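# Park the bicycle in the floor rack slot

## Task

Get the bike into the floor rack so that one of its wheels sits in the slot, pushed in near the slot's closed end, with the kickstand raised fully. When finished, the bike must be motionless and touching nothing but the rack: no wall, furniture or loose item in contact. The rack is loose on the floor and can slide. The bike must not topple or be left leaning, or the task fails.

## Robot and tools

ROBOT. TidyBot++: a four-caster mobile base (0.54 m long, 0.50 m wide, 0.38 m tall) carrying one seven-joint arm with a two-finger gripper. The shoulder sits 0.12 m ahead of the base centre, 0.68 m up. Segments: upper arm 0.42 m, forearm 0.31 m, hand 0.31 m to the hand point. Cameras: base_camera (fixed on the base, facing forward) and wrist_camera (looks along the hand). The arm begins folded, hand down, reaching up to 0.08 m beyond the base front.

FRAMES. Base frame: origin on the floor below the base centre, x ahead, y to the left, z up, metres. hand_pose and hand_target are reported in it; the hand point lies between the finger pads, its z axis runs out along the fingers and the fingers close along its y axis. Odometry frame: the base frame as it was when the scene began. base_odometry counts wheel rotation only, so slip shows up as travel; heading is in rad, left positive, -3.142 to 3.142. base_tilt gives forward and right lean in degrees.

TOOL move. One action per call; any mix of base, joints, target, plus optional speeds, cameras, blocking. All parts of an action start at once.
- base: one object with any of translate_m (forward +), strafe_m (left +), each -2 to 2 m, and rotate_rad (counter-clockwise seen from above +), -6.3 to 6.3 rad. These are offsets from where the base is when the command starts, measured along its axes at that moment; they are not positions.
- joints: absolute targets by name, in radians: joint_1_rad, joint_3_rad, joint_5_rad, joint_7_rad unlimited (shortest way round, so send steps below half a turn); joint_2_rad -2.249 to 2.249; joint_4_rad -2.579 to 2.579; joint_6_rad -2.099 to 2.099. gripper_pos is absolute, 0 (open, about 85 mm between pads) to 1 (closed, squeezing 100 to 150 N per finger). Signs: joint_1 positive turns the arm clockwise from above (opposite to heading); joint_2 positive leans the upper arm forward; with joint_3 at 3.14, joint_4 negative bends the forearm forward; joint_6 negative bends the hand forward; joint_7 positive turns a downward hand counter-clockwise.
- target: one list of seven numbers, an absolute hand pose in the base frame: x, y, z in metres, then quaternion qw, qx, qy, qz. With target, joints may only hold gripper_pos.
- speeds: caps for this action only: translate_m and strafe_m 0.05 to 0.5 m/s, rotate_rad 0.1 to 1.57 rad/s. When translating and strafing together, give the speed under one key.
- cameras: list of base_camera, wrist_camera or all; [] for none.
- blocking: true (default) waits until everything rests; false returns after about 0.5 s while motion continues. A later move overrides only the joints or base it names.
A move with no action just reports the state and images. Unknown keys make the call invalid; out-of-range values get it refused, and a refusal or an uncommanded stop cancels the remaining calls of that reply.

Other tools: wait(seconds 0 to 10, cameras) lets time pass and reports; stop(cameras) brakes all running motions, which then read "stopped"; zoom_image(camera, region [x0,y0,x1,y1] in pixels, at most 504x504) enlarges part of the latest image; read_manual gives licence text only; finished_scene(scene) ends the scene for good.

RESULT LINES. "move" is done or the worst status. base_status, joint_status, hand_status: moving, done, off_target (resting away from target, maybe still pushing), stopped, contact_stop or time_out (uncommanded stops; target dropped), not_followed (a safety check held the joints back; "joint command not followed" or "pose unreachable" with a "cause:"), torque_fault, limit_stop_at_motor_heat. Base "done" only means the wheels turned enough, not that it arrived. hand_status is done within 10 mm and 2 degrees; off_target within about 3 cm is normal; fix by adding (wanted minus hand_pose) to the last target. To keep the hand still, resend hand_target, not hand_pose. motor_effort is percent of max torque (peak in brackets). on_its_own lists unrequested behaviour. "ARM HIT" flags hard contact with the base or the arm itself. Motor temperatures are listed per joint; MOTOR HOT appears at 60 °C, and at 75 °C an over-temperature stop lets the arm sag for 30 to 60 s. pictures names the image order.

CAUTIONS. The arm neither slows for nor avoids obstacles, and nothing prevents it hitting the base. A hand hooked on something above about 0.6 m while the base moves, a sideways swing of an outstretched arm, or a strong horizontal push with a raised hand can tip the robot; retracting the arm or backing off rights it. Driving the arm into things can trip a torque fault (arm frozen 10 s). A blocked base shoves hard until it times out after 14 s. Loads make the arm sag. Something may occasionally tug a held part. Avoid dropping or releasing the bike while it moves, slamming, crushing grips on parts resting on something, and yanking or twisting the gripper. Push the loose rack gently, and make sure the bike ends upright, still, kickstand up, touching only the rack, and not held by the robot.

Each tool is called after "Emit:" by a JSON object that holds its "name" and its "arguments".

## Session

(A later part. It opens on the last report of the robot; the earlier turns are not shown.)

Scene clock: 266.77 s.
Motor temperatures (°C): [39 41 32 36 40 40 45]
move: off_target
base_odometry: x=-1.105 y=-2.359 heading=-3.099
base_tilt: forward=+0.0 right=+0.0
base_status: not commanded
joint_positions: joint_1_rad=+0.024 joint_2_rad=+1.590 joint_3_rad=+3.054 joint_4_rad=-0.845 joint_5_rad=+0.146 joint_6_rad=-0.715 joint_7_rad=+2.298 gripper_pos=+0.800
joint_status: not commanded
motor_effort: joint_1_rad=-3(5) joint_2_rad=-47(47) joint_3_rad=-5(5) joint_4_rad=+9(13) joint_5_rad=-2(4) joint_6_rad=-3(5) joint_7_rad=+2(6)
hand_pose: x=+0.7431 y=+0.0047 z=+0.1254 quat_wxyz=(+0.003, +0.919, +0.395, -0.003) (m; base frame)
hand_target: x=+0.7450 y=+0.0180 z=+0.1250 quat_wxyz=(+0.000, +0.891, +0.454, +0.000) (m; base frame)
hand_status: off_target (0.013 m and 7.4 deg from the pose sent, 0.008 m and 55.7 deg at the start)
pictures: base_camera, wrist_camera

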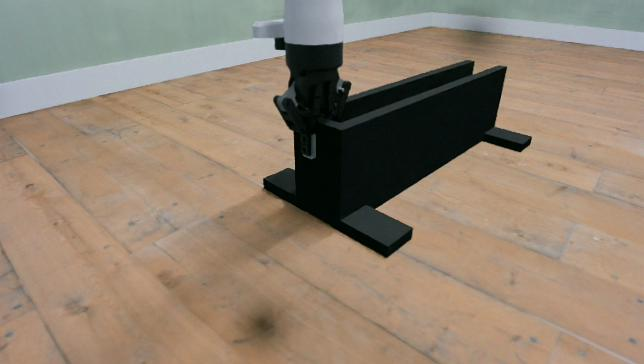

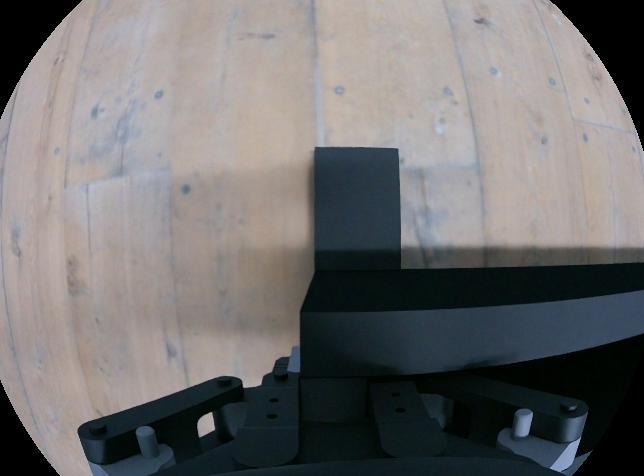

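Emit:
{"name": "move", "arguments": {"target": [0.745, 0.015, 0.125, 0, 0.718, 0.696, 0]}}

Emit:
{"name": "move", "arguments": {"base": {"translate_m": -0.68, "strafe_m": -0.6}, "speeds": {"translate_m": 0.2}}}

Scene clock: 270.57 s.
Motor temperatures (°C): [39 41 32 36 40 40 45]
move: off_target
base_odometry: x=-1.105 y=-2.359 heading=-3.099
base_tilt: forward=+0.0 right=+0.0
base_status: not commanded
joint_positions: joint_1_rad=+0.063 joint_2_rad=+1.599 joint_3_rad=+2.955 joint_4_rad=-0.841 joint_5_rad=+0.276 joint_6_rad=-0.715 joint_7_rad=+2.835 gripper_pos=+0.800
joint_status: not commanded
motor_effort: joint_1_rad=-3(7) joint_2_rad=-46(48) joint_3_rad=-4(6) joint_4_rad=+8(10) joint_5_rad=-1(2) joint_6_rad=-2(4) joint_7_rad=+2(6)
hand_pose: x=+0.7460 y=+0.0070 z=+0.1252 quat_wxyz=(+0.000, +0.763, +0.646, +0.004) (m; base frame)
hand_target: x=+0.7450 y=+0.0150 z=+0.1250 quat_wxyz=(+0.000, +0.718, +0.696, +0.000) (m; base frame)
hand_status: off_target (0.008 m and 7.7 deg from the pose sent, 0.011 m and 41.6 deg at the start)
pictures: base_camera, wrist_camera

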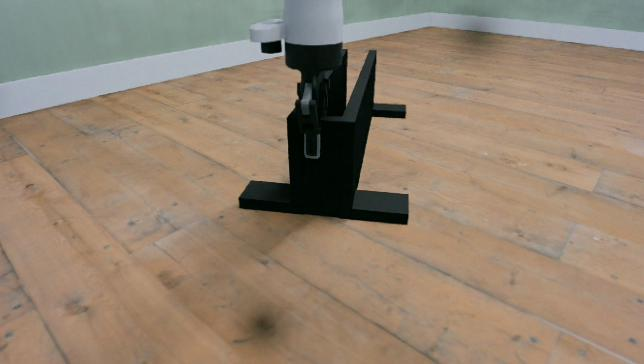

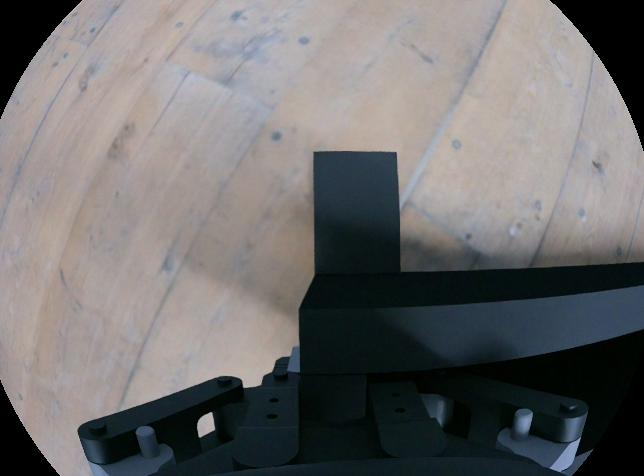

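Scene clock: 275.77 s.
Motor temperatures (°C): [39 41 32 36 40 40 45]
move: done
base_odometry: x=-0.451 y=-1.731 heading=-3.099
base_tilt: forward=-0.1 right=+0.1
base_status: done
joint_positions: joint_1_rad=+0.056 joint_2_rad=+1.601 joint_3_rad=+2.945 joint_4_rad=-0.835 joint_5_rad=+0.291 joint_6_rad=-0.715 joint_7_rad=+2.866 gripper_pos=+0.801
joint_status: not commanded
motor_effort: joint_1_rad=+1(3) joint_2_rad=-43(47) joint_3_rad=-3(4) joint_4_rad=+7(9) joint_5_rad=-3(4) joint_6_rad=-3(5) joint_7_rad=-1(2)
hand_pose: x=+0.7482 y=+0.0139 z=+0.1252 quat_wxyz=(+0.001, +0.747, +0.665, +0.006) (m; base frame)
hand_target: x=+0.7450 y=+0.0150 z=+0.1250 quat_wxyz=(+0.000, +0.718, +0.696, +0.000) (m; base frame)
hand_status: not commanded
pictures: base_camera, wrist_camera

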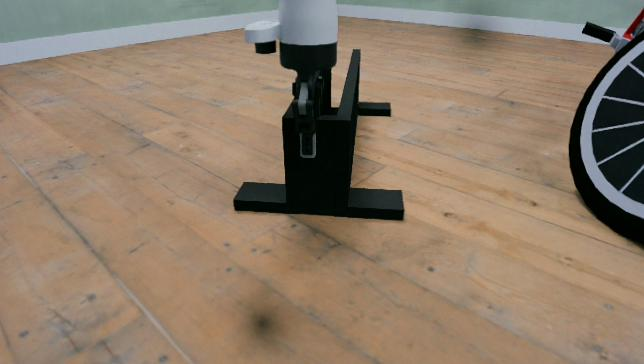

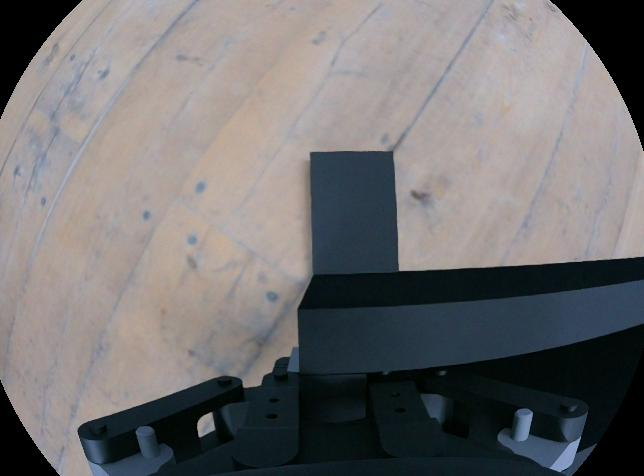

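Emit:
{"name": "move", "arguments": {"base": {"rotate_rad": 0.5}, "speeds": {"rotate_rad": 0.4}, "cameras": []}}

Scene clock: 285.90 s.
Motor temperatures (°C): [39 41 32 36 40 40 45]
move: done
base_odometry: x=-0.451 y=-1.731 heading=-2.599
base_tilt: forward=+0.0 right=+0.0
base_status: done
joint_positions: joint_1_rad=+0.048 joint_2_rad=+1.602 joint_3_rad=+2.942 joint_4_rad=-0.835 joint_5_rad=+0.292 joint_6_rad=-0.715 joint_7_rad=+2.866 gripper_pos=+0.801
joint_status: not commanded
motor_effort: joint_1_rad=+0(12) joint_2_rad=-45(46) joint_3_rad=-3(9) joint_4_rad=+9(10) joint_5_rad=-2(4) joint_6_rad=-1(3) joint_7_rad=+0(4)
hand_pose: x=+0.7482 y=+0.0200 z=+0.1253 quat_wxyz=(+0.000, +0.744, +0.668, +0.007) (m; base frame)
hand_target: x=+0.7450 y=+0.0150 z=+0.1250 quat_wxyz=(+0.000, +0.718, +0.696, +0.000) (m; base frame)
hand_status: not commanded
pictures: none
No camera images: "cameras" was empty.

Emit:
{"name": "move", "arguments": {"base": {"translate_m": -1.107, "strafe_m": -0.149}, "speeds": {"translate_m": 0.25}, "cameras": []}}

Emit:
{"name": "move", "arguments": {"base": {"rotate_rad": -0.3}, "speeds": {"rotate_rad": 0.4}}}

Scene clock: 295.67 s.
Motor temperatures (°C): [39 41 32 36 40 40 45]
move: done
base_odometry: x=+0.420 y=-1.031 heading=-2.598
base_tilt: forward=-0.1 right=+0.0
base_status: done
joint_positions: joint_1_rad=+0.049 joint_2_rad=+1.603 joint_3_rad=+2.942 joint_4_rad=-0.831 joint_5_rad=+0.293 joint_6_rad=-0.715 joint_7_rad=+2.866 gripper_pos=+0.801
joint_status: not commanded
motor_effort: joint_1_rad=+1(2) joint_2_rad=-45(48) joint_3_rad=-3(5) joint_4_rad=+9(10) joint_5_rad=-2(4) joint_6_rad=+0(5) joint_7_rad=-1(1)
hand_pose: x=+0.7498 y=+0.0187 z=+0.1252 quat_wxyz=(+0.001, +0.745, +0.667, +0.008) (m; base frame)
hand_target: x=+0.7450 y=+0.0150 z=+0.1250 quat_wxyz=(+0.000, +0.718, +0.696, +0.000) (m; base frame)
hand_status: not commanded
pictures: none
No camera images: "cameras" was empty.

Scene clock: 297.23 s.
Motor temperatures (°C): [39 41 32 36 40 40 45]
move: done
base_odometry: x=+0.420 y=-1.031 heading=-2.898
base_tilt: forward=-0.1 right=+0.0
base_status: done
joint_positions: joint_1_rad=+0.074 joint_2_rad=+1.604 joint_3_rad=+2.932 joint_4_rad=-0.831 joint_5_rad=+0.293 joint_6_rad=-0.715 joint_7_rad=+2.880 gripper_pos=+0.801
joint_status: not commanded
motor_effort: joint_1_rad=-3(11) joint_2_rad=-44(47) joint_3_rad=-5(7) joint_4_rad=+8(10) joint_5_rad=-1(3) joint_6_rad=+0(3) joint_7_rad=+2(4)
hand_pose: x=+0.7501 y=+0.0084 z=+0.1253 quat_wxyz=(-0.002, +0.748, +0.663, +0.011) (m; base frame)
hand_target: x=+0.7450 y=+0.0150 z=+0.1250 quat_wxyz=(+0.000, +0.718, +0.696, +0.000) (m; base frame)
hand_status: not commanded
pictures: base_camera, wrist_camera

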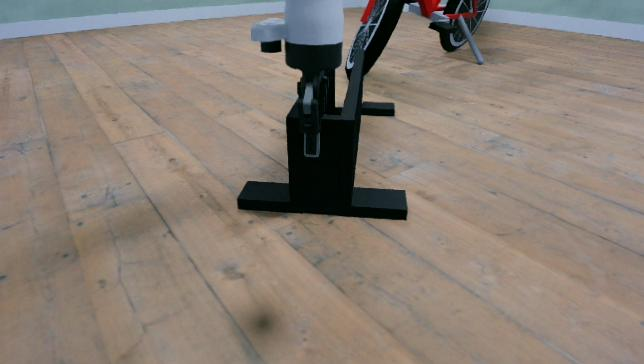

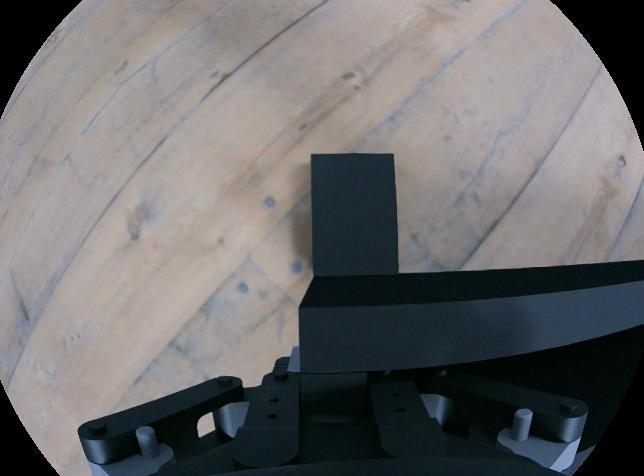

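Emit:
{"name": "zoom_image", "arguments": {"camera": "base_camera", "region": [280, 0, 500, 130]}}

Scaled by 2.291.

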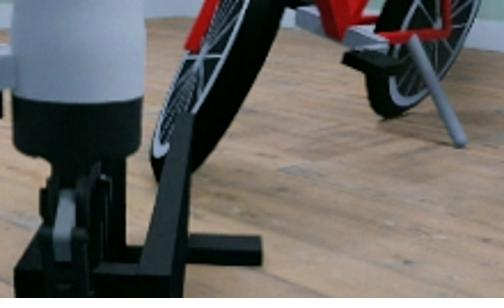

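Emit:
{"name": "move", "arguments": {"base": {"rotate_rad": 0.35}, "speeds": {"rotate_rad": 0.4}, "cameras": ["base_camera"]}}

Emit:
{"name": "zoom_image", "arguments": {"camera": "base_camera", "region": [380, 0, 644, 130]}}

Scene clock: 308.57 s.
Motor temperatures (°C): [39 41 32 36 40 40 45]
move: done
base_odometry: x=+0.420 y=-1.031 heading=-2.549
base_tilt: forward=+0.0 right=+0.0
base_status: done
joint_positions: joint_1_rad=+0.047 joint_2_rad=+1.603 joint_3_rad=+2.936 joint_4_rad=-0.831 joint_5_rad=+0.293 joint_6_rad=-0.715 joint_7_rad=+2.880 gripper_pos=+0.801
joint_status: not commanded
motor_effort: joint_1_rad=+1(14) joint_2_rad=-46(47) joint_3_rad=-3(9) joint_4_rad=+9(10) joint_5_rad=-2(3) joint_6_rad=-1(2) joint_7_rad=-1(4)
hand_pose: x=+0.7497 y=+0.0235 z=+0.1253 quat_wxyz=(-0.001, +0.739, +0.673, +0.010) (m; base frame)
hand_target: x=+0.7450 y=+0.0150 z=+0.1250 quat_wxyz=(+0.000, +0.718, +0.696, +0.000) (m; base frame)
hand_status: not commanded
pictures: base_camera

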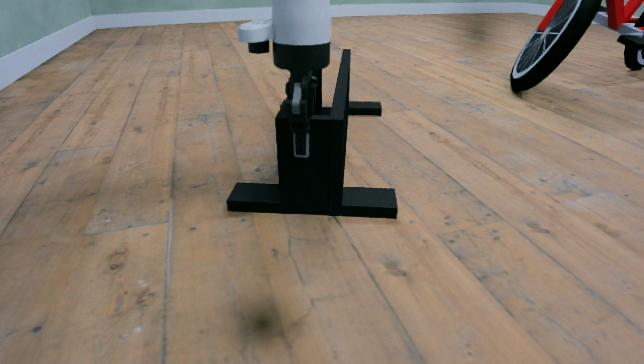

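Scaled by 1.909.

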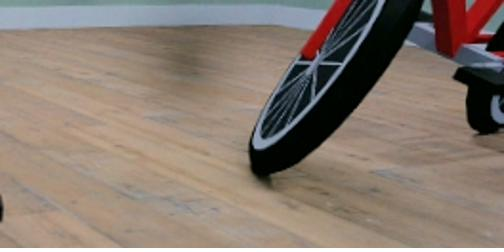

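Emit:
{"name": "move", "arguments": {"base": {"translate_m": -0.093, "strafe_m": -0.335, "rotate_rad": 0.1}, "speeds": {"translate_m": 0.25}, "cameras": ["base_camera"]}}

Emit:
{"name": "zoom_image", "arguments": {"camera": "base_camera", "region": [380, 0, 644, 130]}}

Scene clock: 340.53 s.
Motor temperatures (°C): [39 42 32 36 40 40 45]
move: done
base_odometry: x=+0.310 y=-0.701 heading=-2.449
base_tilt: forward=+0.0 right=+0.0
base_status: done
joint_positions: joint_1_rad=+0.052 joint_2_rad=+1.604 joint_3_rad=+2.928 joint_4_rad=-0.831 joint_5_rad=+0.294 joint_6_rad=-0.715 joint_7_rad=+2.886 gripper_pos=+0.801
joint_status: not commanded
motor_effort: joint_1_rad=+0(7) joint_2_rad=-47(48) joint_3_rad=-5(6) joint_4_rad=+8(9) joint_5_rad=-3(4) joint_6_rad=-1(4) joint_7_rad=-1(3)
hand_pose: x=+0.7499 y=+0.0241 z=+0.1255 quat_wxyz=(-0.003, +0.739, +0.673, +0.012) (m; base frame)
hand_target: x=+0.7450 y=+0.0150 z=+0.1250 quat_wxyz=(+0.000, +0.718, +0.696, +0.000) (m; base frame)
hand_status: not commanded
pictures: base_camera

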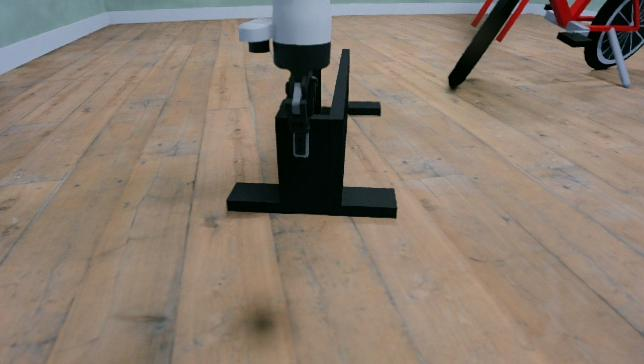

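Scaled by 1.909.

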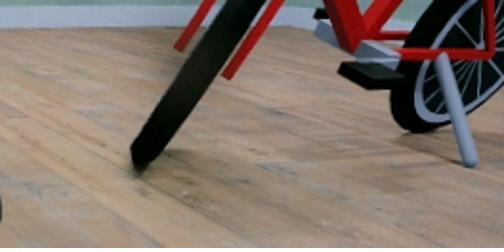

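Emit:
{"name": "move", "arguments": {"base": {"translate_m": 0.334, "strafe_m": 0.23, "rotate_rad": 0.25}, "speeds": {"translate_m": 0.2}, "cameras": []}}

Emit:
{"name": "move", "arguments": {"target": [0.745, 0.012, 0.125, 0, 0.934, 0.357, 0], "cameras": []}}

Emit:
{"name": "move", "arguments": {"target": [0.745, 0.012, 0.125, 0, 0.9986, 0.053, 0]}}

Scene clock: 383.60 s.
Motor temperatures (°C): [38 42 32 36 40 40 45]
move: done
base_odometry: x=+0.200 y=-1.091 heading=-2.198
base_tilt: forward=-0.1 right=+0.0
base_status: done
joint_positions: joint_1_rad=+0.063 joint_2_rad=+1.604 joint_3_rad=+2.927 joint_4_rad=-0.831 joint_5_rad=+0.294 joint_6_rad=-0.715 joint_7_rad=+2.886 gripper_pos=+0.801
joint_status: not commanded
motor_effort: joint_1_rad=-2(16) joint_2_rad=-46(48) joint_3_rad=-5(9) joint_4_rad=+7(11) joint_5_rad=-2(4) joint_6_rad=-1(3) joint_7_rad=+1(4)
hand_pose: x=+0.7500 y=+0.0178 z=+0.1255 quat_wxyz=(-0.004, +0.743, +0.669, +0.013) (m; base frame)
hand_target: x=+0.7450 y=+0.0150 z=+0.1250 quat_wxyz=(+0.000, +0.718, +0.696, +0.000) (m; base frame)
hand_status: not commanded
pictures: none
No camera images: "cameras" was empty.

Scene clock: 385.00 s.
Motor temperatures (°C): [38 42 32 36 40 40 45]
move: off_target
base_odometry: x=+0.200 y=-1.091 heading=-2.198
base_tilt: forward=+0.0 right=+0.1
base_status: not commanded
joint_positions: joint_1_rad=+0.010 joint_2_rad=+1.597 joint_3_rad=+3.018 joint_4_rad=-0.831 joint_5_rad=+0.196 joint_6_rad=-0.715 joint_7_rad=+2.302 gripper_pos=+0.801
joint_status: not commanded
motor_effort: joint_1_rad=+2(6) joint_2_rad=-42(46) joint_3_rad=+2(5) joint_4_rad=+7(9) joint_5_rad=+0(4) joint_6_rad=-4(6) joint_7_rad=-2(6)
hand_pose: x=+0.7482 y=+0.0222 z=+0.1252 quat_wxyz=(+0.004, +0.908, +0.419, +0.003) (m; base frame)
hand_target: x=+0.7450 y=+0.0120 z=+0.1250 quat_wxyz=(+0.000, +0.934, +0.357, +0.000) (m; base frame)
hand_status: off_target (0.011 m and 7.8 deg from the pose sent, 0.008 m and 42.2 deg at the start)
pictures: none
No camera images: "cameras" was empty.

Scene clock: 386.27 s.
Motor temperatures (°C): [38 42 32 36 40 40 45]
move: off_target
base_odometry: x=+0.200 y=-1.091 heading=-2.198
base_tilt: forward=+0.0 right=+0.0
base_status: not commanded
joint_positions: joint_1_rad=-0.020 joint_2_rad=+1.592 joint_3_rad=+3.122 joint_4_rad=-0.831 joint_5_rad=+0.044 joint_6_rad=-0.715 joint_7_rad=+1.754 gripper_pos=+0.801
joint_status: not commanded
motor_effort: joint_1_rad=+1(5) joint_2_rad=-42(43) joint_3_rad=+2(4) joint_4_rad=+7(8) joint_5_rad=+1(3) joint_6_rad=-2(6) joint_7_rad=-2(5)
hand_pose: x=+0.7477 y=+0.0158 z=+0.1252 quat_wxyz=(+0.005, +0.993, +0.118, +0.002) (m; base frame)
hand_target: x=+0.7450 y=+0.0120 z=+0.1250 quat_wxyz=(+0.000, +0.999, +0.053, +0.000) (m; base frame)
hand_status: off_target (0.005 m and 7.5 deg from the pose sent, 0.011 m and 43.5 deg at the start)
pictures: base_camera, wrist_camera

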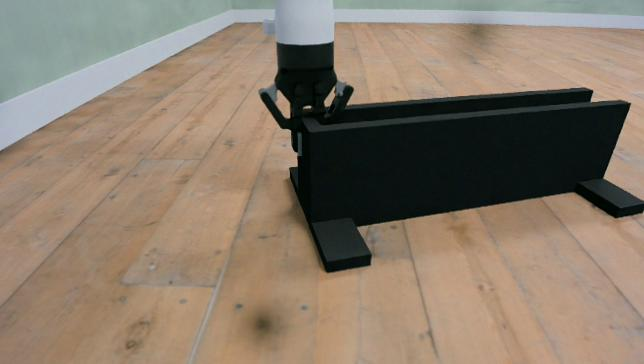

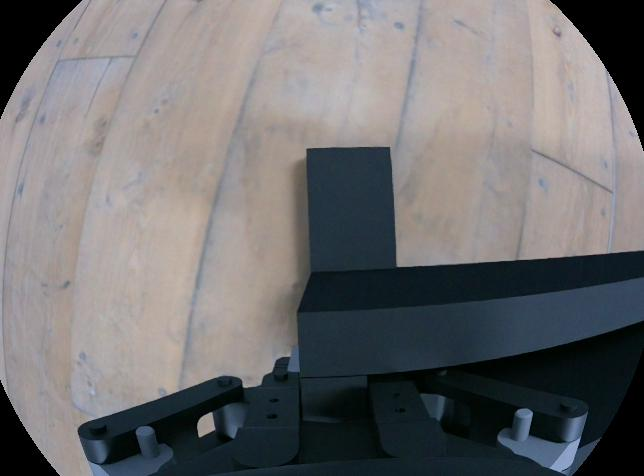

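Emit:
{"name": "move", "arguments": {"base": {"translate_m": 0.005, "strafe_m": 0.065, "rotate_rad": -0.1}, "speeds": {"strafe_m": 0.1}, "cameras": []}}

Emit:
{"name": "move", "arguments": {"joints": {"gripper_pos": 0.0}}}

Scene clock: 394.03 s.
Motor temperatures (°C): [38 42 32 36 40 40 45]
move: done
base_odometry: x=+0.250 y=-1.134 heading=-2.299
base_tilt: forward=-0.1 right=+0.0
base_status: done
joint_positions: joint_1_rad=-0.013 joint_2_rad=+1.592 joint_3_rad=+3.131 joint_4_rad=-0.831 joint_5_rad=+0.037 joint_6_rad=-0.715 joint_7_rad=+1.737 gripper_pos=+0.801
joint_status: not commanded
motor_effort: joint_1_rad=-2(7) joint_2_rad=-43(45) joint_3_rad=+1(5) joint_4_rad=+8(8) joint_5_rad=+2(3) joint_6_rad=-3(5) joint_7_rad=+0(2)
hand_pose: x=+0.7479 y=+0.0078 z=+0.1252 quat_wxyz=(+0.007, +0.995, +0.104, +0.001) (m; base frame)
hand_target: x=+0.7450 y=+0.0120 z=+0.1250 quat_wxyz=(+0.000, +0.999, +0.053, +0.000) (m; base frame)
hand_status: not commanded
pictures: none
No camera images: "cameras" was empty.

Scene clock: 395.13 s.
Motor temperatures (°C): [38 42 32 36 40 40 45]
move: done
base_odometry: x=+0.250 y=-1.134 heading=-2.299
base_tilt: forward=+0.0 right=+0.0
base_status: not commanded
joint_positions: joint_1_rad=-0.015 joint_2_rad=+1.594 joint_3_rad=+3.134 joint_4_rad=-0.831 joint_5_rad=+0.037 joint_6_rad=-0.715 joint_7_rad=+1.737 gripper_pos=+0.000
joint_status: all done
motor_effort: joint_1_rad=-1(2) joint_2_rad=-46(49) joint_3_rad=+1(2) joint_4_rad=+10(12) joint_5_rad=+1(2) joint_6_rad=+0(4) joint_7_rad=+0(0)
hand_pose: x=+0.7469 y=+0.0071 z=+0.1241 quat_wxyz=(+0.009, +0.995, +0.104, +0.000) (m; base frame)
hand_target: x=+0.7450 y=+0.0120 z=+0.1250 quat_wxyz=(+0.000, +0.999, +0.053, +0.000) (m; base frame)
hand_status: not commanded
pictures: base_camera, wrist_camera

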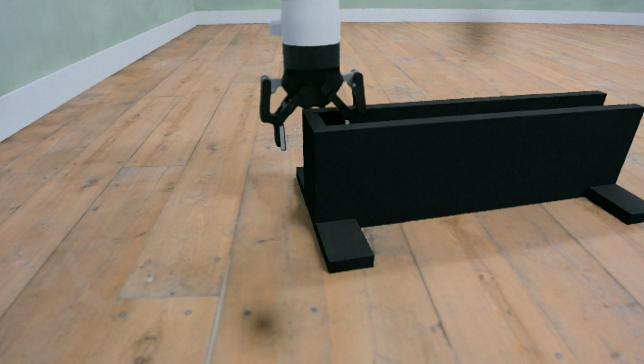

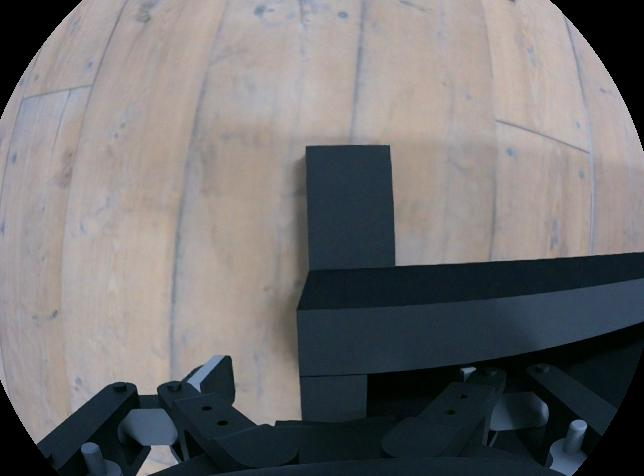

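Emit:
{"name": "move", "arguments": {"target": [0.735, 0.012, 0.32, 0, 0.9986, 0.053, 0], "cameras": ["base_camera"]}}

Emit:
{"name": "move", "arguments": {"base": {"translate_m": -0.236, "strafe_m": -1.215, "rotate_rad": -1.0}, "joints": {"joint_1_rad": 0, "joint_2_rad": -0.35, "joint_3_rad": 3.14, "joint_4_rad": -2.3, "joint_5_rad": 0, "joint_6_rad": -0.5, "joint_7_rad": 1.57}, "cameras": ["base_camera"]}}

Scene clock: 413.97 s.
Motor temperatures (°C): [38 42 32 36 40 40 45]
move: off_target
base_odometry: x=+0.250 y=-1.134 heading=-2.299
base_tilt: forward=-0.1 right=+0.0
base_status: not commanded
joint_positions: joint_1_rad=-0.015 joint_2_rad=+1.178 joint_3_rad=+3.134 joint_4_rad=-1.130 joint_5_rad=+0.037 joint_6_rad=-0.744 joint_7_rad=+1.737 gripper_pos=+0.000
joint_status: not commanded
motor_effort: joint_1_rad=-1(1) joint_2_rad=-45(50) joint_3_rad=+1(1) joint_4_rad=+11(12) joint_5_rad=+1(1) joint_6_rad=+1(2) joint_7_rad=+0(0)
hand_pose: x=+0.7682 y=+0.0074 z=+0.3215 quat_wxyz=(+0.013, +0.993, +0.105, +0.044) (m; base frame)
hand_target: x=+0.7350 y=+0.0120 z=+0.3200 quat_wxyz=(+0.000, +0.999, +0.053, +0.000) (m; base frame)
hand_status: off_target (0.034 m and 7.9 deg from the pose sent, 0.196 m and 6.0 deg at the start)
pictures: base_camera

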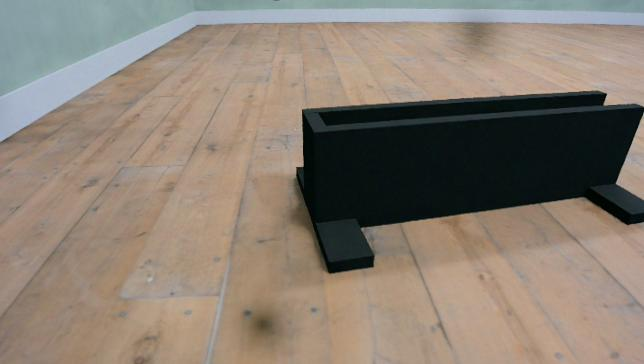

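Scene clock: 417.80 s.
Motor temperatures (°C): [38 42 32 36 40 40 45]
move: done
base_odometry: x=-0.500 y=-0.149 heading=+2.984
base_tilt: forward=-0.1 right=+0.0
base_status: done
joint_positions: joint_1_rad=+0.004 joint_2_rad=-0.334 joint_3_rad=+3.147 joint_4_rad=-2.272 joint_5_rad=+0.037 joint_6_rad=-0.573 joint_7_rad=+1.647 gripper_pos=+0.000
joint_status: all done
motor_effort: joint_1_rad=+0(9) joint_2_rad=-5(47) joint_3_rad=+2(6) joint_4_rad=+17(19) joint_5_rad=+1(3) joint_6_rad=+5(7) joint_7_rad=+0(1)
hand_pose: x=+0.4581 y=-0.0078 z=+0.7151 quat_wxyz=(+0.027, +0.950, +0.044, +0.309) (m; base frame)
hand_target: x=+0.4653 y=+0.0019 z=+0.7209 quat_wxyz=(+0.000, +0.941, +0.000, +0.339) (m; base frame)
hand_status: not commanded
pictures: base_camera

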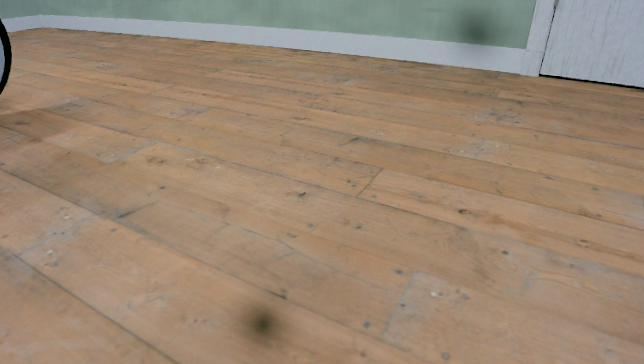

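Emit:
{"name": "move", "arguments": {"base": {"translate_m": 1.572, "strafe_m": 0.30, "rotate_rad": -0.9}, "cameras": ["base_camera"]}}

Scene clock: 426.80 s.
Motor temperatures (°C): [38 42 32 36 40 40 45]
move: done
base_odometry: x=-2.100 y=-0.199 heading=+2.084
base_tilt: forward=+0.0 right=+0.0
base_status: done
joint_positions: joint_1_rad=+0.003 joint_2_rad=-0.339 joint_3_rad=+3.146 joint_4_rad=-2.274 joint_5_rad=+0.037 joint_6_rad=-0.572 joint_7_rad=+1.647 gripper_pos=+0.000
joint_status: not commanded
motor_effort: joint_1_rad=-1(2) joint_2_rad=-5(6) joint_3_rad=+2(3) joint_4_rad=+16(18) joint_5_rad=+0(1) joint_6_rad=+5(7) joint_7_rad=+0(0)
hand_pose: x=+0.4575 y=-0.0077 z=+0.7161 quat_wxyz=(+0.027, +0.949, +0.044, +0.311) (m; base frame)
hand_target: x=+0.4653 y=+0.0019 z=+0.7209 quat_wxyz=(+0.000, +0.941, +0.000, +0.339) (m; base frame)
hand_status: not commanded
pictures: base_camera

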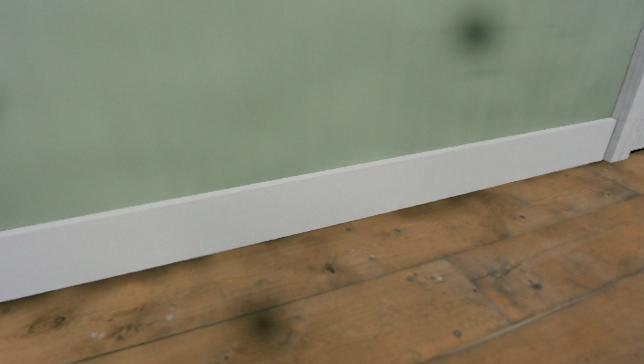

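Emit:
{"name": "move", "arguments": {"base": {"translate_m": -0.588, "strafe_m": 0.79, "rotate_rad": -0.6}, "cameras": ["base_camera"]}}

Scene clock: 434.70 s.
Motor temperatures (°C): [38 42 32 36 40 40 45]
move: done
base_odometry: x=-2.500 y=-1.099 heading=+1.483
base_tilt: forward=+0.0 right=+0.0
base_status: done
joint_positions: joint_1_rad=+0.003 joint_2_rad=-0.342 joint_3_rad=+3.146 joint_4_rad=-2.276 joint_5_rad=+0.037 joint_6_rad=-0.570 joint_7_rad=+1.647 gripper_pos=+0.000
joint_status: not commanded
motor_effort: joint_1_rad=-1(2) joint_2_rad=-5(8) joint_3_rad=+2(3) joint_4_rad=+17(18) joint_5_rad=+0(1) joint_6_rad=+6(7) joint_7_rad=+0(0)
hand_pose: x=+0.4572 y=-0.0077 z=+0.7167 quat_wxyz=(+0.027, +0.948, +0.044, +0.313) (m; base frame)
hand_target: x=+0.4653 y=+0.0019 z=+0.7209 quat_wxyz=(+0.000, +0.941, +0.000, +0.339) (m; base frame)
hand_status: not commanded
pictures: base_camera

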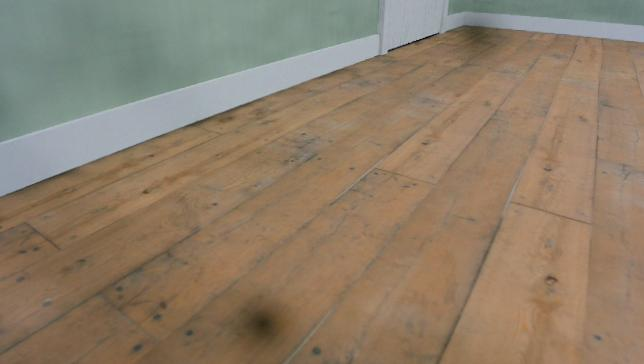

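Emit:
{"name": "move", "arguments": {"base": {"translate_m": -0.79, "strafe_m": -0.722, "rotate_rad": -0.57}}}

Scene clock: 440.57 s.
Motor temperatures (°C): [38 41 32 36 40 40 45]
move: done
base_odometry: x=-1.849 y=-1.949 heading=+0.913
base_tilt: forward=+0.0 right=+0.0
base_status: done
joint_positions: joint_1_rad=+0.003 joint_2_rad=-0.342 joint_3_rad=+3.144 joint_4_rad=-2.276 joint_5_rad=+0.037 joint_6_rad=-0.569 joint_7_rad=+1.647 gripper_pos=+0.000
joint_status: not commanded
motor_effort: joint_1_rad=-1(2) joint_2_rad=-5(8) joint_3_rad=+2(5) joint_4_rad=+17(18) joint_5_rad=+0(1) joint_6_rad=+5(7) joint_7_rad=+0(0)
hand_pose: x=+0.4574 y=-0.0068 z=+0.7169 quat_wxyz=(+0.027, +0.948, +0.045, +0.313) (m; base frame)
hand_target: x=+0.4653 y=+0.0019 z=+0.7209 quat_wxyz=(+0.000, +0.941, +0.000, +0.339) (m; base frame)
hand_status: not commanded
pictures: base_camera, wrist_camera

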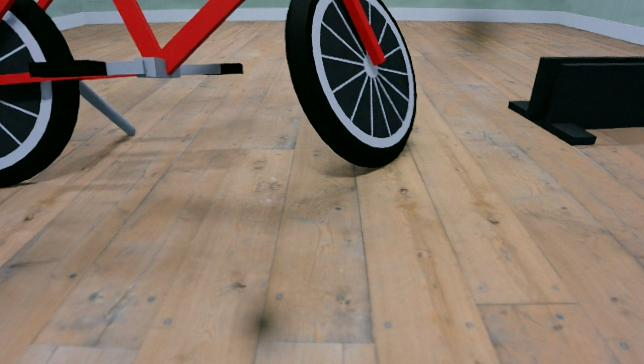

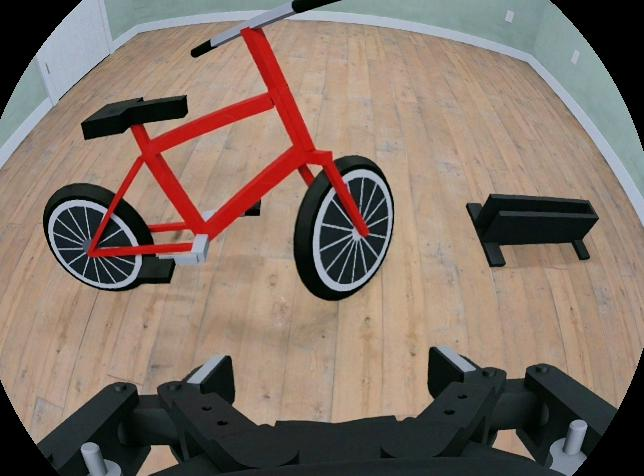

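Emit:
{"name": "zoom_image", "arguments": {"camera": "wrist_camera", "region": [270, 140, 610, 320]}}

Emit:
{"name": "zoom_image", "arguments": {"camera": "base_camera", "region": [280, 0, 644, 200]}}

Scaled by 1.482.

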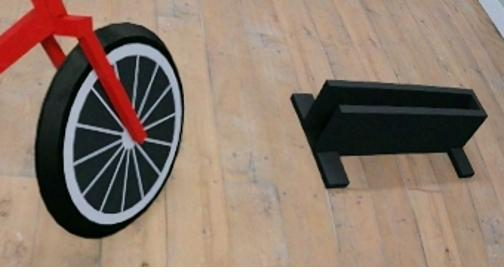

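Scaled by 1.385.

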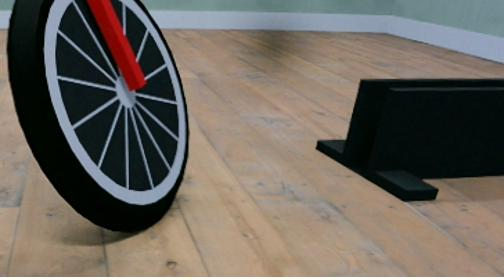

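Emit:
{"name": "zoom_image", "arguments": {"camera": "wrist_camera", "region": [60, 0, 420, 300]}}

Scaled by 1.400.

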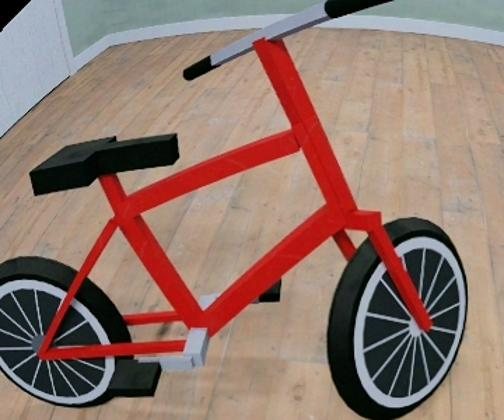

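Emit:
{"name": "move", "arguments": {"base": {"translate_m": 0.1, "strafe_m": 0.1}, "target": [0.66, 0.0, 0.86, 0, 0.9096, 0.4155, 0]}}

Scene clock: 524.47 s.
Motor temperatures (°C): [38 39 32 36 40 40 45]
move: off_target
base_odometry: x=-1.867 y=-1.809 heading=+0.913
base_tilt: forward=+0.0 right=+0.1
base_status: done
joint_positions: joint_1_rad=+0.003 joint_2_rad=+0.719 joint_3_rad=+3.143 joint_4_rad=-0.272 joint_5_rad=+0.037 joint_6_rad=-2.020 joint_7_rad=+2.349 gripper_pos=+0.000
joint_status: not commanded
motor_effort: joint_1_rad=-1(1) joint_2_rad=-37(38) joint_3_rad=+1(3) joint_4_rad=+13(19) joint_5_rad=+0(1) joint_6_rad=+0(7) joint_7_rad=+0(0)
hand_pose: x=+0.6996 y=-0.0110 z=+0.8622 quat_wxyz=(+0.040, +0.927, +0.368, +0.054) (m; base frame)
hand_target: x=+0.6817 y=+0.0000 z=+0.8608 quat_wxyz=(+0.015, +0.909, +0.415, +0.032) (m; base frame)
hand_status: off_target (0.041 m and 9.6 deg from the pose sent, 0.248 m and 56.4 deg at the start; a joint's target at an end of its range on 86 of 86 steps)
pictures: base_camera, wrist_camera

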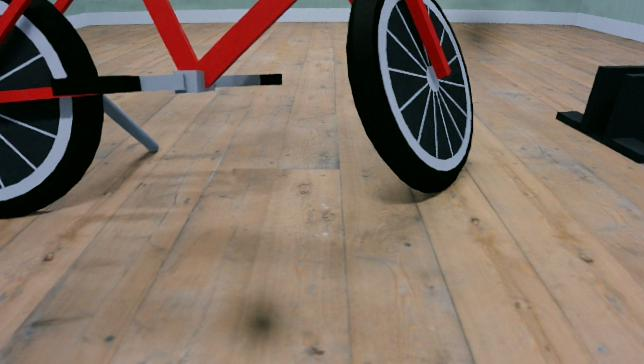

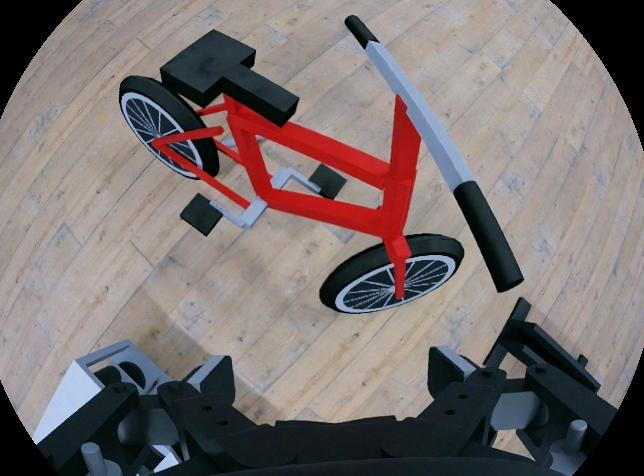

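Emit:
{"name": "move", "arguments": {"base": {"translate_m": 0.14}, "speeds": {"translate_m": 0.2}, "cameras": []}}

Emit:
{"name": "move", "arguments": {"target": [0.78, 0.023, 0.80, 0, 0.893, 0.45, 0]}}

Scene clock: 539.63 s.
Motor temperatures (°C): [38 40 32 36 40 40 45]
move: done
base_odometry: x=-1.782 y=-1.698 heading=+0.913
base_tilt: forward=+0.0 right=+0.0
base_status: done
joint_positions: joint_1_rad=+0.003 joint_2_rad=+0.732 joint_3_rad=+3.142 joint_4_rad=-0.270 joint_5_rad=+0.037 joint_6_rad=-2.027 joint_7_rad=+2.350 gripper_pos=+0.000
joint_status: not commanded
motor_effort: joint_1_rad=-1(3) joint_2_rad=-38(41) joint_3_rad=+1(2) joint_4_rad=+13(14) joint_5_rad=+1(1) joint_6_rad=+1(2) joint_7_rad=+0(0)
hand_pose: x=+0.7000 y=-0.0109 z=+0.8550 quat_wxyz=(+0.037, +0.927, +0.369, +0.046) (m; base frame)
hand_target: x=+0.6817 y=+0.0000 z=+0.8608 quat_wxyz=(+0.015, +0.909, +0.415, +0.032) (m; base frame)
hand_status: not commanded
pictures: none
No camera images: "cameras" was empty.

Scene clock: 541.17 s.
Motor temperatures (°C): [38 40 32 36 40 40 45]
move: off_target
base_odometry: x=-1.782 y=-1.698 heading=+0.913
base_tilt: forward=-0.1 right=+0.0
base_status: not commanded
joint_positions: joint_1_rad=+0.004 joint_2_rad=+0.884 joint_3_rad=+3.338 joint_4_rad=-0.270 joint_5_rad=-0.174 joint_6_rad=-2.027 joint_7_rad=+2.366 gripper_pos=+0.000
joint_status: not commanded
motor_effort: joint_1_rad=-1(1) joint_2_rad=-42(46) joint_3_rad=+2(2) joint_4_rad=+14(15) joint_5_rad=+0(0) joint_6_rad=+0(3) joint_7_rad=+0(0)
hand_pose: x=+0.7217 y=-0.0146 z=+0.7639 quat_wxyz=(-0.011, +0.933, +0.360, -0.014) (m; base frame)
hand_target: x=+0.7337 y=-0.0067 z=+0.7695 quat_wxyz=(-0.022, +0.916, +0.400, +0.018) (m; base frame)
hand_status: off_target (0.078 m and 11.4 deg from the pose sent, 0.103 m and 12.1 deg at the start)
pictures: base_camera, wrist_camera

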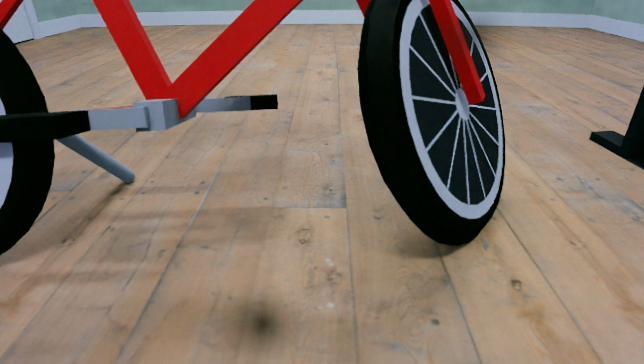

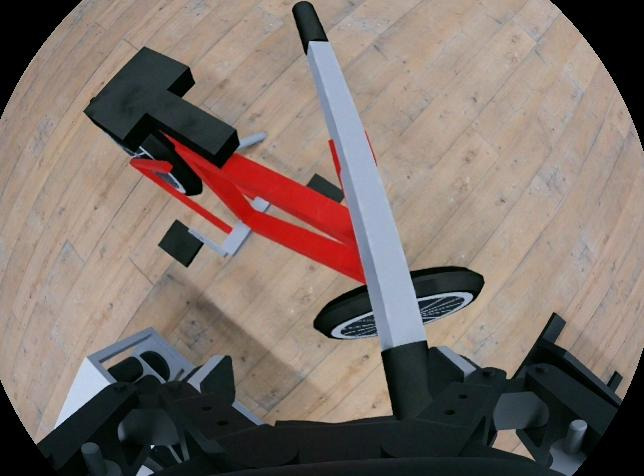

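Emit:
{"name": "move", "arguments": {"target": [0.70, 0.0, 0.82, 0, 0.893, 0.45, 0], "cameras": []}}

Emit:
{"name": "move", "arguments": {"base": {"translate_m": 0.07}, "speeds": {"translate_m": 0.15}}}

Scene clock: 566.00 s.
Motor temperatures (°C): [38 40 32 36 40 40 45]
move: time_out
base_odometry: x=-1.782 y=-1.698 heading=+0.913
base_tilt: forward=+0.0 right=+0.0
base_status: not commanded
joint_positions: joint_1_rad=+0.005 joint_2_rad=+0.900 joint_3_rad=+3.180 joint_4_rad=-0.028 joint_5_rad=-0.113 joint_6_rad=-2.006 joint_7_rad=+2.395 gripper_pos=+0.000
joint_status: not commanded
motor_effort: joint_1_rad=-1(2) joint_2_rad=-42(45) joint_3_rad=+1(2) joint_4_rad=+13(15) joint_5_rad=+0(1) joint_6_rad=+2(4) joint_7_rad=+0(1)
hand_pose: x=+0.7644 y=+0.0189 z=+0.8276 quat_wxyz=(+0.012, +0.904, +0.413, +0.108) (m; base frame)
hand_target: x=+0.7605 y=+0.0178 z=+0.8295 quat_wxyz=(+0.012, +0.904, +0.415, +0.104) (m; base frame)
hand_status: time_out (0.068 m and 13.2 deg from the pose sent, 0.062 m and 11.4 deg at the start; a joint's target at an end of its range on 300 of 300 steps)
pictures: none
No camera images: "cameras" was empty.

not run: a stop that you did not command came earlier in this reply.

Emit:
{"name": "move", "arguments": {"target": [0.66, 0.0, 0.83, 0, 0.893, 0.45, 0], "cameras": []}}

Emit:
{"name": "move", "arguments": {"base": {"translate_m": 0.1}, "speeds": {"translate_m": 0.15}}}

Scene clock: 575.33 s.
Motor temperatures (°C): [38 40 32 36 40 40 45]
move: off_target
base_odometry: x=-1.782 y=-1.698 heading=+0.913
base_tilt: forward=-0.1 right=-0.1
base_status: not commanded
joint_positions: joint_1_rad=+0.014 joint_2_rad=+0.665 joint_3_rad=+3.079 joint_4_rad=-0.500 joint_5_rad=-0.015 joint_6_rad=-2.006 joint_7_rad=+2.410 gripper_pos=+0.000
joint_status: not commanded
motor_effort: joint_1_rad=+0(1) joint_2_rad=-36(43) joint_3_rad=+1(1) joint_4_rad=+14(14) joint_5_rad=+0(1) joint_6_rad=+0(3) joint_7_rad=+0(0)
hand_pose: x=+0.6573 y=+0.0187 z=+0.8270 quat_wxyz=(-0.030, +0.904, +0.426, -0.003) (m; base frame)
hand_target: x=+0.6600 y=+0.0000 z=+0.8300 quat_wxyz=(+0.000, +0.893, +0.450, +0.000) (m; base frame)
hand_status: off_target (0.019 m and 4.6 deg from the pose sent, 0.106 m and 13.2 deg at the start)
pictures: none
No camera images: "cameras" was empty.

Scene clock: 576.60 s.
Motor temperatures (°C): [38 40 32 36 40 40 45]
move: done
base_odometry: x=-1.721 y=-1.619 heading=+0.914
base_tilt: forward=-0.2 right=+0.0
base_status: done
joint_positions: joint_1_rad=+0.015 joint_2_rad=+0.656 joint_3_rad=+3.079 joint_4_rad=-0.503 joint_5_rad=-0.014 joint_6_rad=-2.006 joint_7_rad=+2.410 gripper_pos=+0.000
joint_status: not commanded
motor_effort: joint_1_rad=-1(1) joint_2_rad=-36(40) joint_3_rad=+1(1) joint_4_rad=+13(15) joint_5_rad=+0(1) joint_6_rad=+0(1) joint_7_rad=+0(0)
hand_pose: x=+0.6555 y=+0.0179 z=+0.8309 quat_wxyz=(-0.028, +0.905, +0.425, +0.000) (m; base frame)
hand_target: x=+0.6600 y=+0.0000 z=+0.8300 quat_wxyz=(+0.000, +0.893, +0.450, +0.000) (m; base frame)
hand_status: not commanded
pictures: base_camera, wrist_camera

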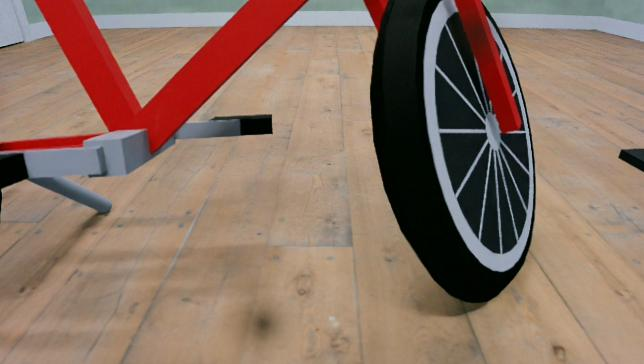

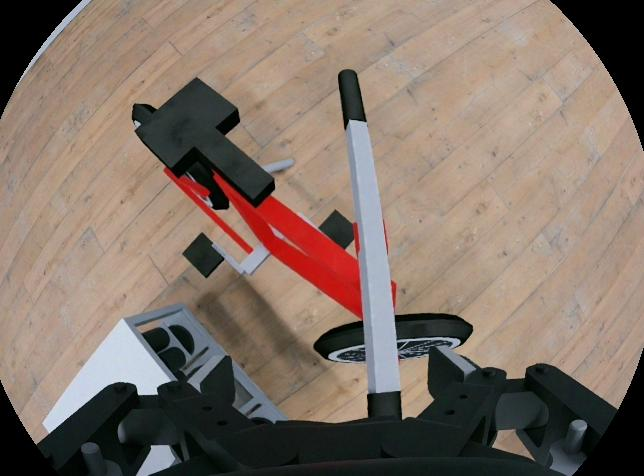

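Emit:
{"name": "move", "arguments": {"target": [0.705, 0.0, 0.765, 0, 0.893, 0.45, 0]}}

Scene clock: 583.03 s.
Motor temperatures (°C): [38 40 32 36 40 40 45]
move: off_target
base_odometry: x=-1.721 y=-1.619 heading=+0.914
base_tilt: forward=+0.0 right=+0.0
base_status: not commanded
joint_positions: joint_1_rad=+0.015 joint_2_rad=+0.748 joint_3_rad=+3.079 joint_4_rad=-0.542 joint_5_rad=-0.011 joint_6_rad=-1.908 joint_7_rad=+2.410 gripper_pos=+0.000
joint_status: not commanded
motor_effort: joint_1_rad=-1(1) joint_2_rad=-39(43) joint_3_rad=+0(1) joint_4_rad=+14(15) joint_5_rad=+0(1) joint_6_rad=+0(2) joint_7_rad=+0(0)
hand_pose: x=+0.6886 y=+0.0183 z=+0.7677 quat_wxyz=(-0.035, +0.905, +0.423, -0.015) (m; base frame)
hand_target: x=+0.7050 y=+0.0000 z=+0.7650 quat_wxyz=(+0.000, +0.893, +0.450, +0.000) (m; base frame)
hand_status: off_target (0.025 m and 5.6 deg from the pose sent, 0.084 m and 4.4 deg at the start)
pictures: base_camera, wrist_camera

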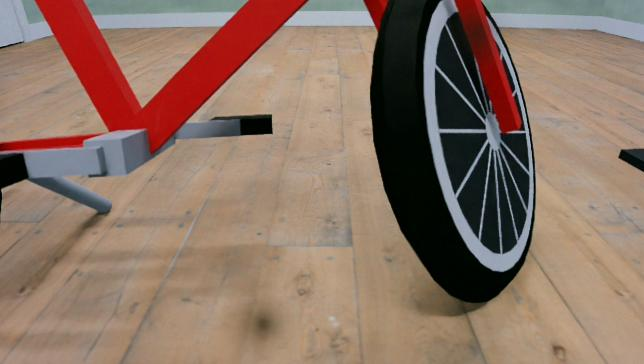

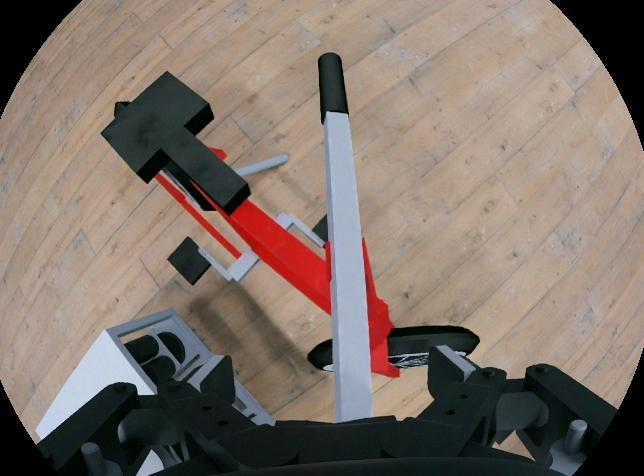

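Emit:
{"name": "move", "arguments": {"target": [0.722, -0.004, 0.71, 0, 0.888, 0.46, 0]}}

Scene clock: 588.07 s.
Motor temperatures (°C): [38 40 32 36 40 40 45]
move: off_target
base_odometry: x=-1.721 y=-1.619 heading=+0.914
base_tilt: forward=+0.0 right=+0.0
base_status: not commanded
joint_positions: joint_1_rad=+0.031 joint_2_rad=+0.767 joint_3_rad=+3.061 joint_4_rad=-0.668 joint_5_rad=+0.003 joint_6_rad=-1.760 joint_7_rad=+2.427 gripper_pos=+0.000
joint_status: not commanded
motor_effort: joint_1_rad=-1(1) joint_2_rad=-40(42) joint_3_rad=+1(1) joint_4_rad=+15(16) joint_5_rad=+0(1) joint_6_rad=-1(1) joint_7_rad=+0(0)
hand_pose: x=+0.7051 y=+0.0143 z=+0.7181 quat_wxyz=(-0.035, +0.903, +0.427, -0.013) (m; base frame)
hand_target: x=+0.7220 y=-0.0040 z=+0.7100 quat_wxyz=(+0.000, +0.888, +0.460, +0.000) (m; base frame)
hand_status: off_target (0.026 m and 5.9 deg from the pose sent, 0.070 m and 6.4 deg at the start)
pictures: base_camera, wrist_camera

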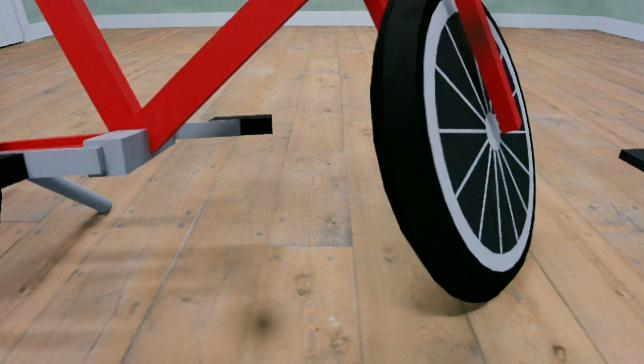

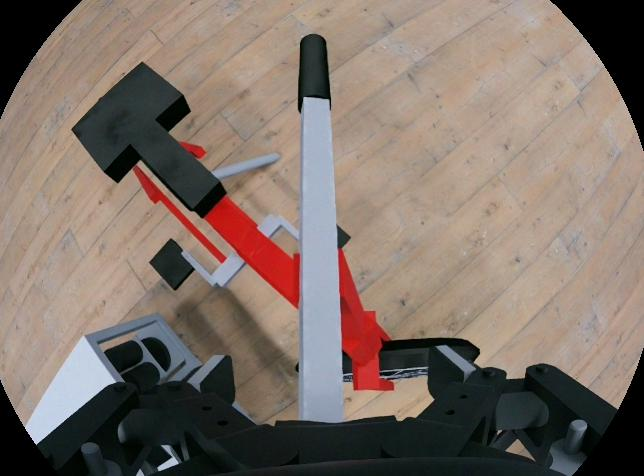

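Emit:
{"name": "move", "arguments": {"joints": {"gripper_pos": 1.0}}}

Scene clock: 592.93 s.
Motor temperatures (°C): [38 40 32 36 40 40 45]
move: done
base_odometry: x=-1.721 y=-1.619 heading=+0.914
base_tilt: forward=-0.1 right=+0.0
base_status: not commanded
joint_positions: joint_1_rad=+0.031 joint_2_rad=+0.767 joint_3_rad=+3.061 joint_4_rad=-0.668 joint_5_rad=+0.003 joint_6_rad=-1.757 joint_7_rad=+2.427 gripper_pos=+0.999
joint_status: all done
motor_effort: joint_1_rad=-1(1) joint_2_rad=-40(41) joint_3_rad=+0(1) joint_4_rad=+15(15) joint_5_rad=+0(1) joint_6_rad=+0(1) joint_7_rad=+0(0)
hand_pose: x=+0.7061 y=+0.0142 z=+0.7181 quat_wxyz=(-0.034, +0.903, +0.428, -0.011) (m; base frame)
hand_target: x=+0.7220 y=-0.0040 z=+0.7100 quat_wxyz=(+0.000, +0.888, +0.460, +0.000) (m; base frame)
hand_status: not commanded
pictures: base_camera, wrist_camera

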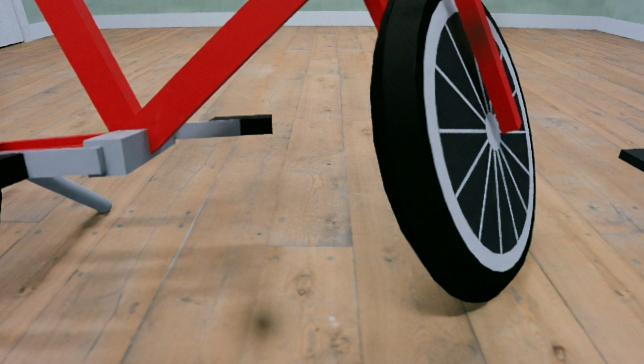

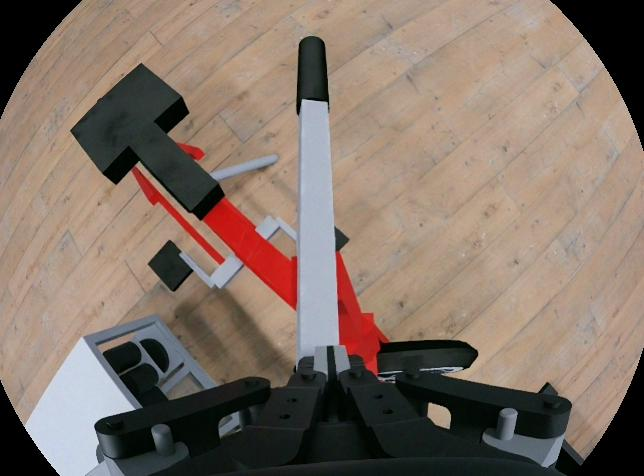

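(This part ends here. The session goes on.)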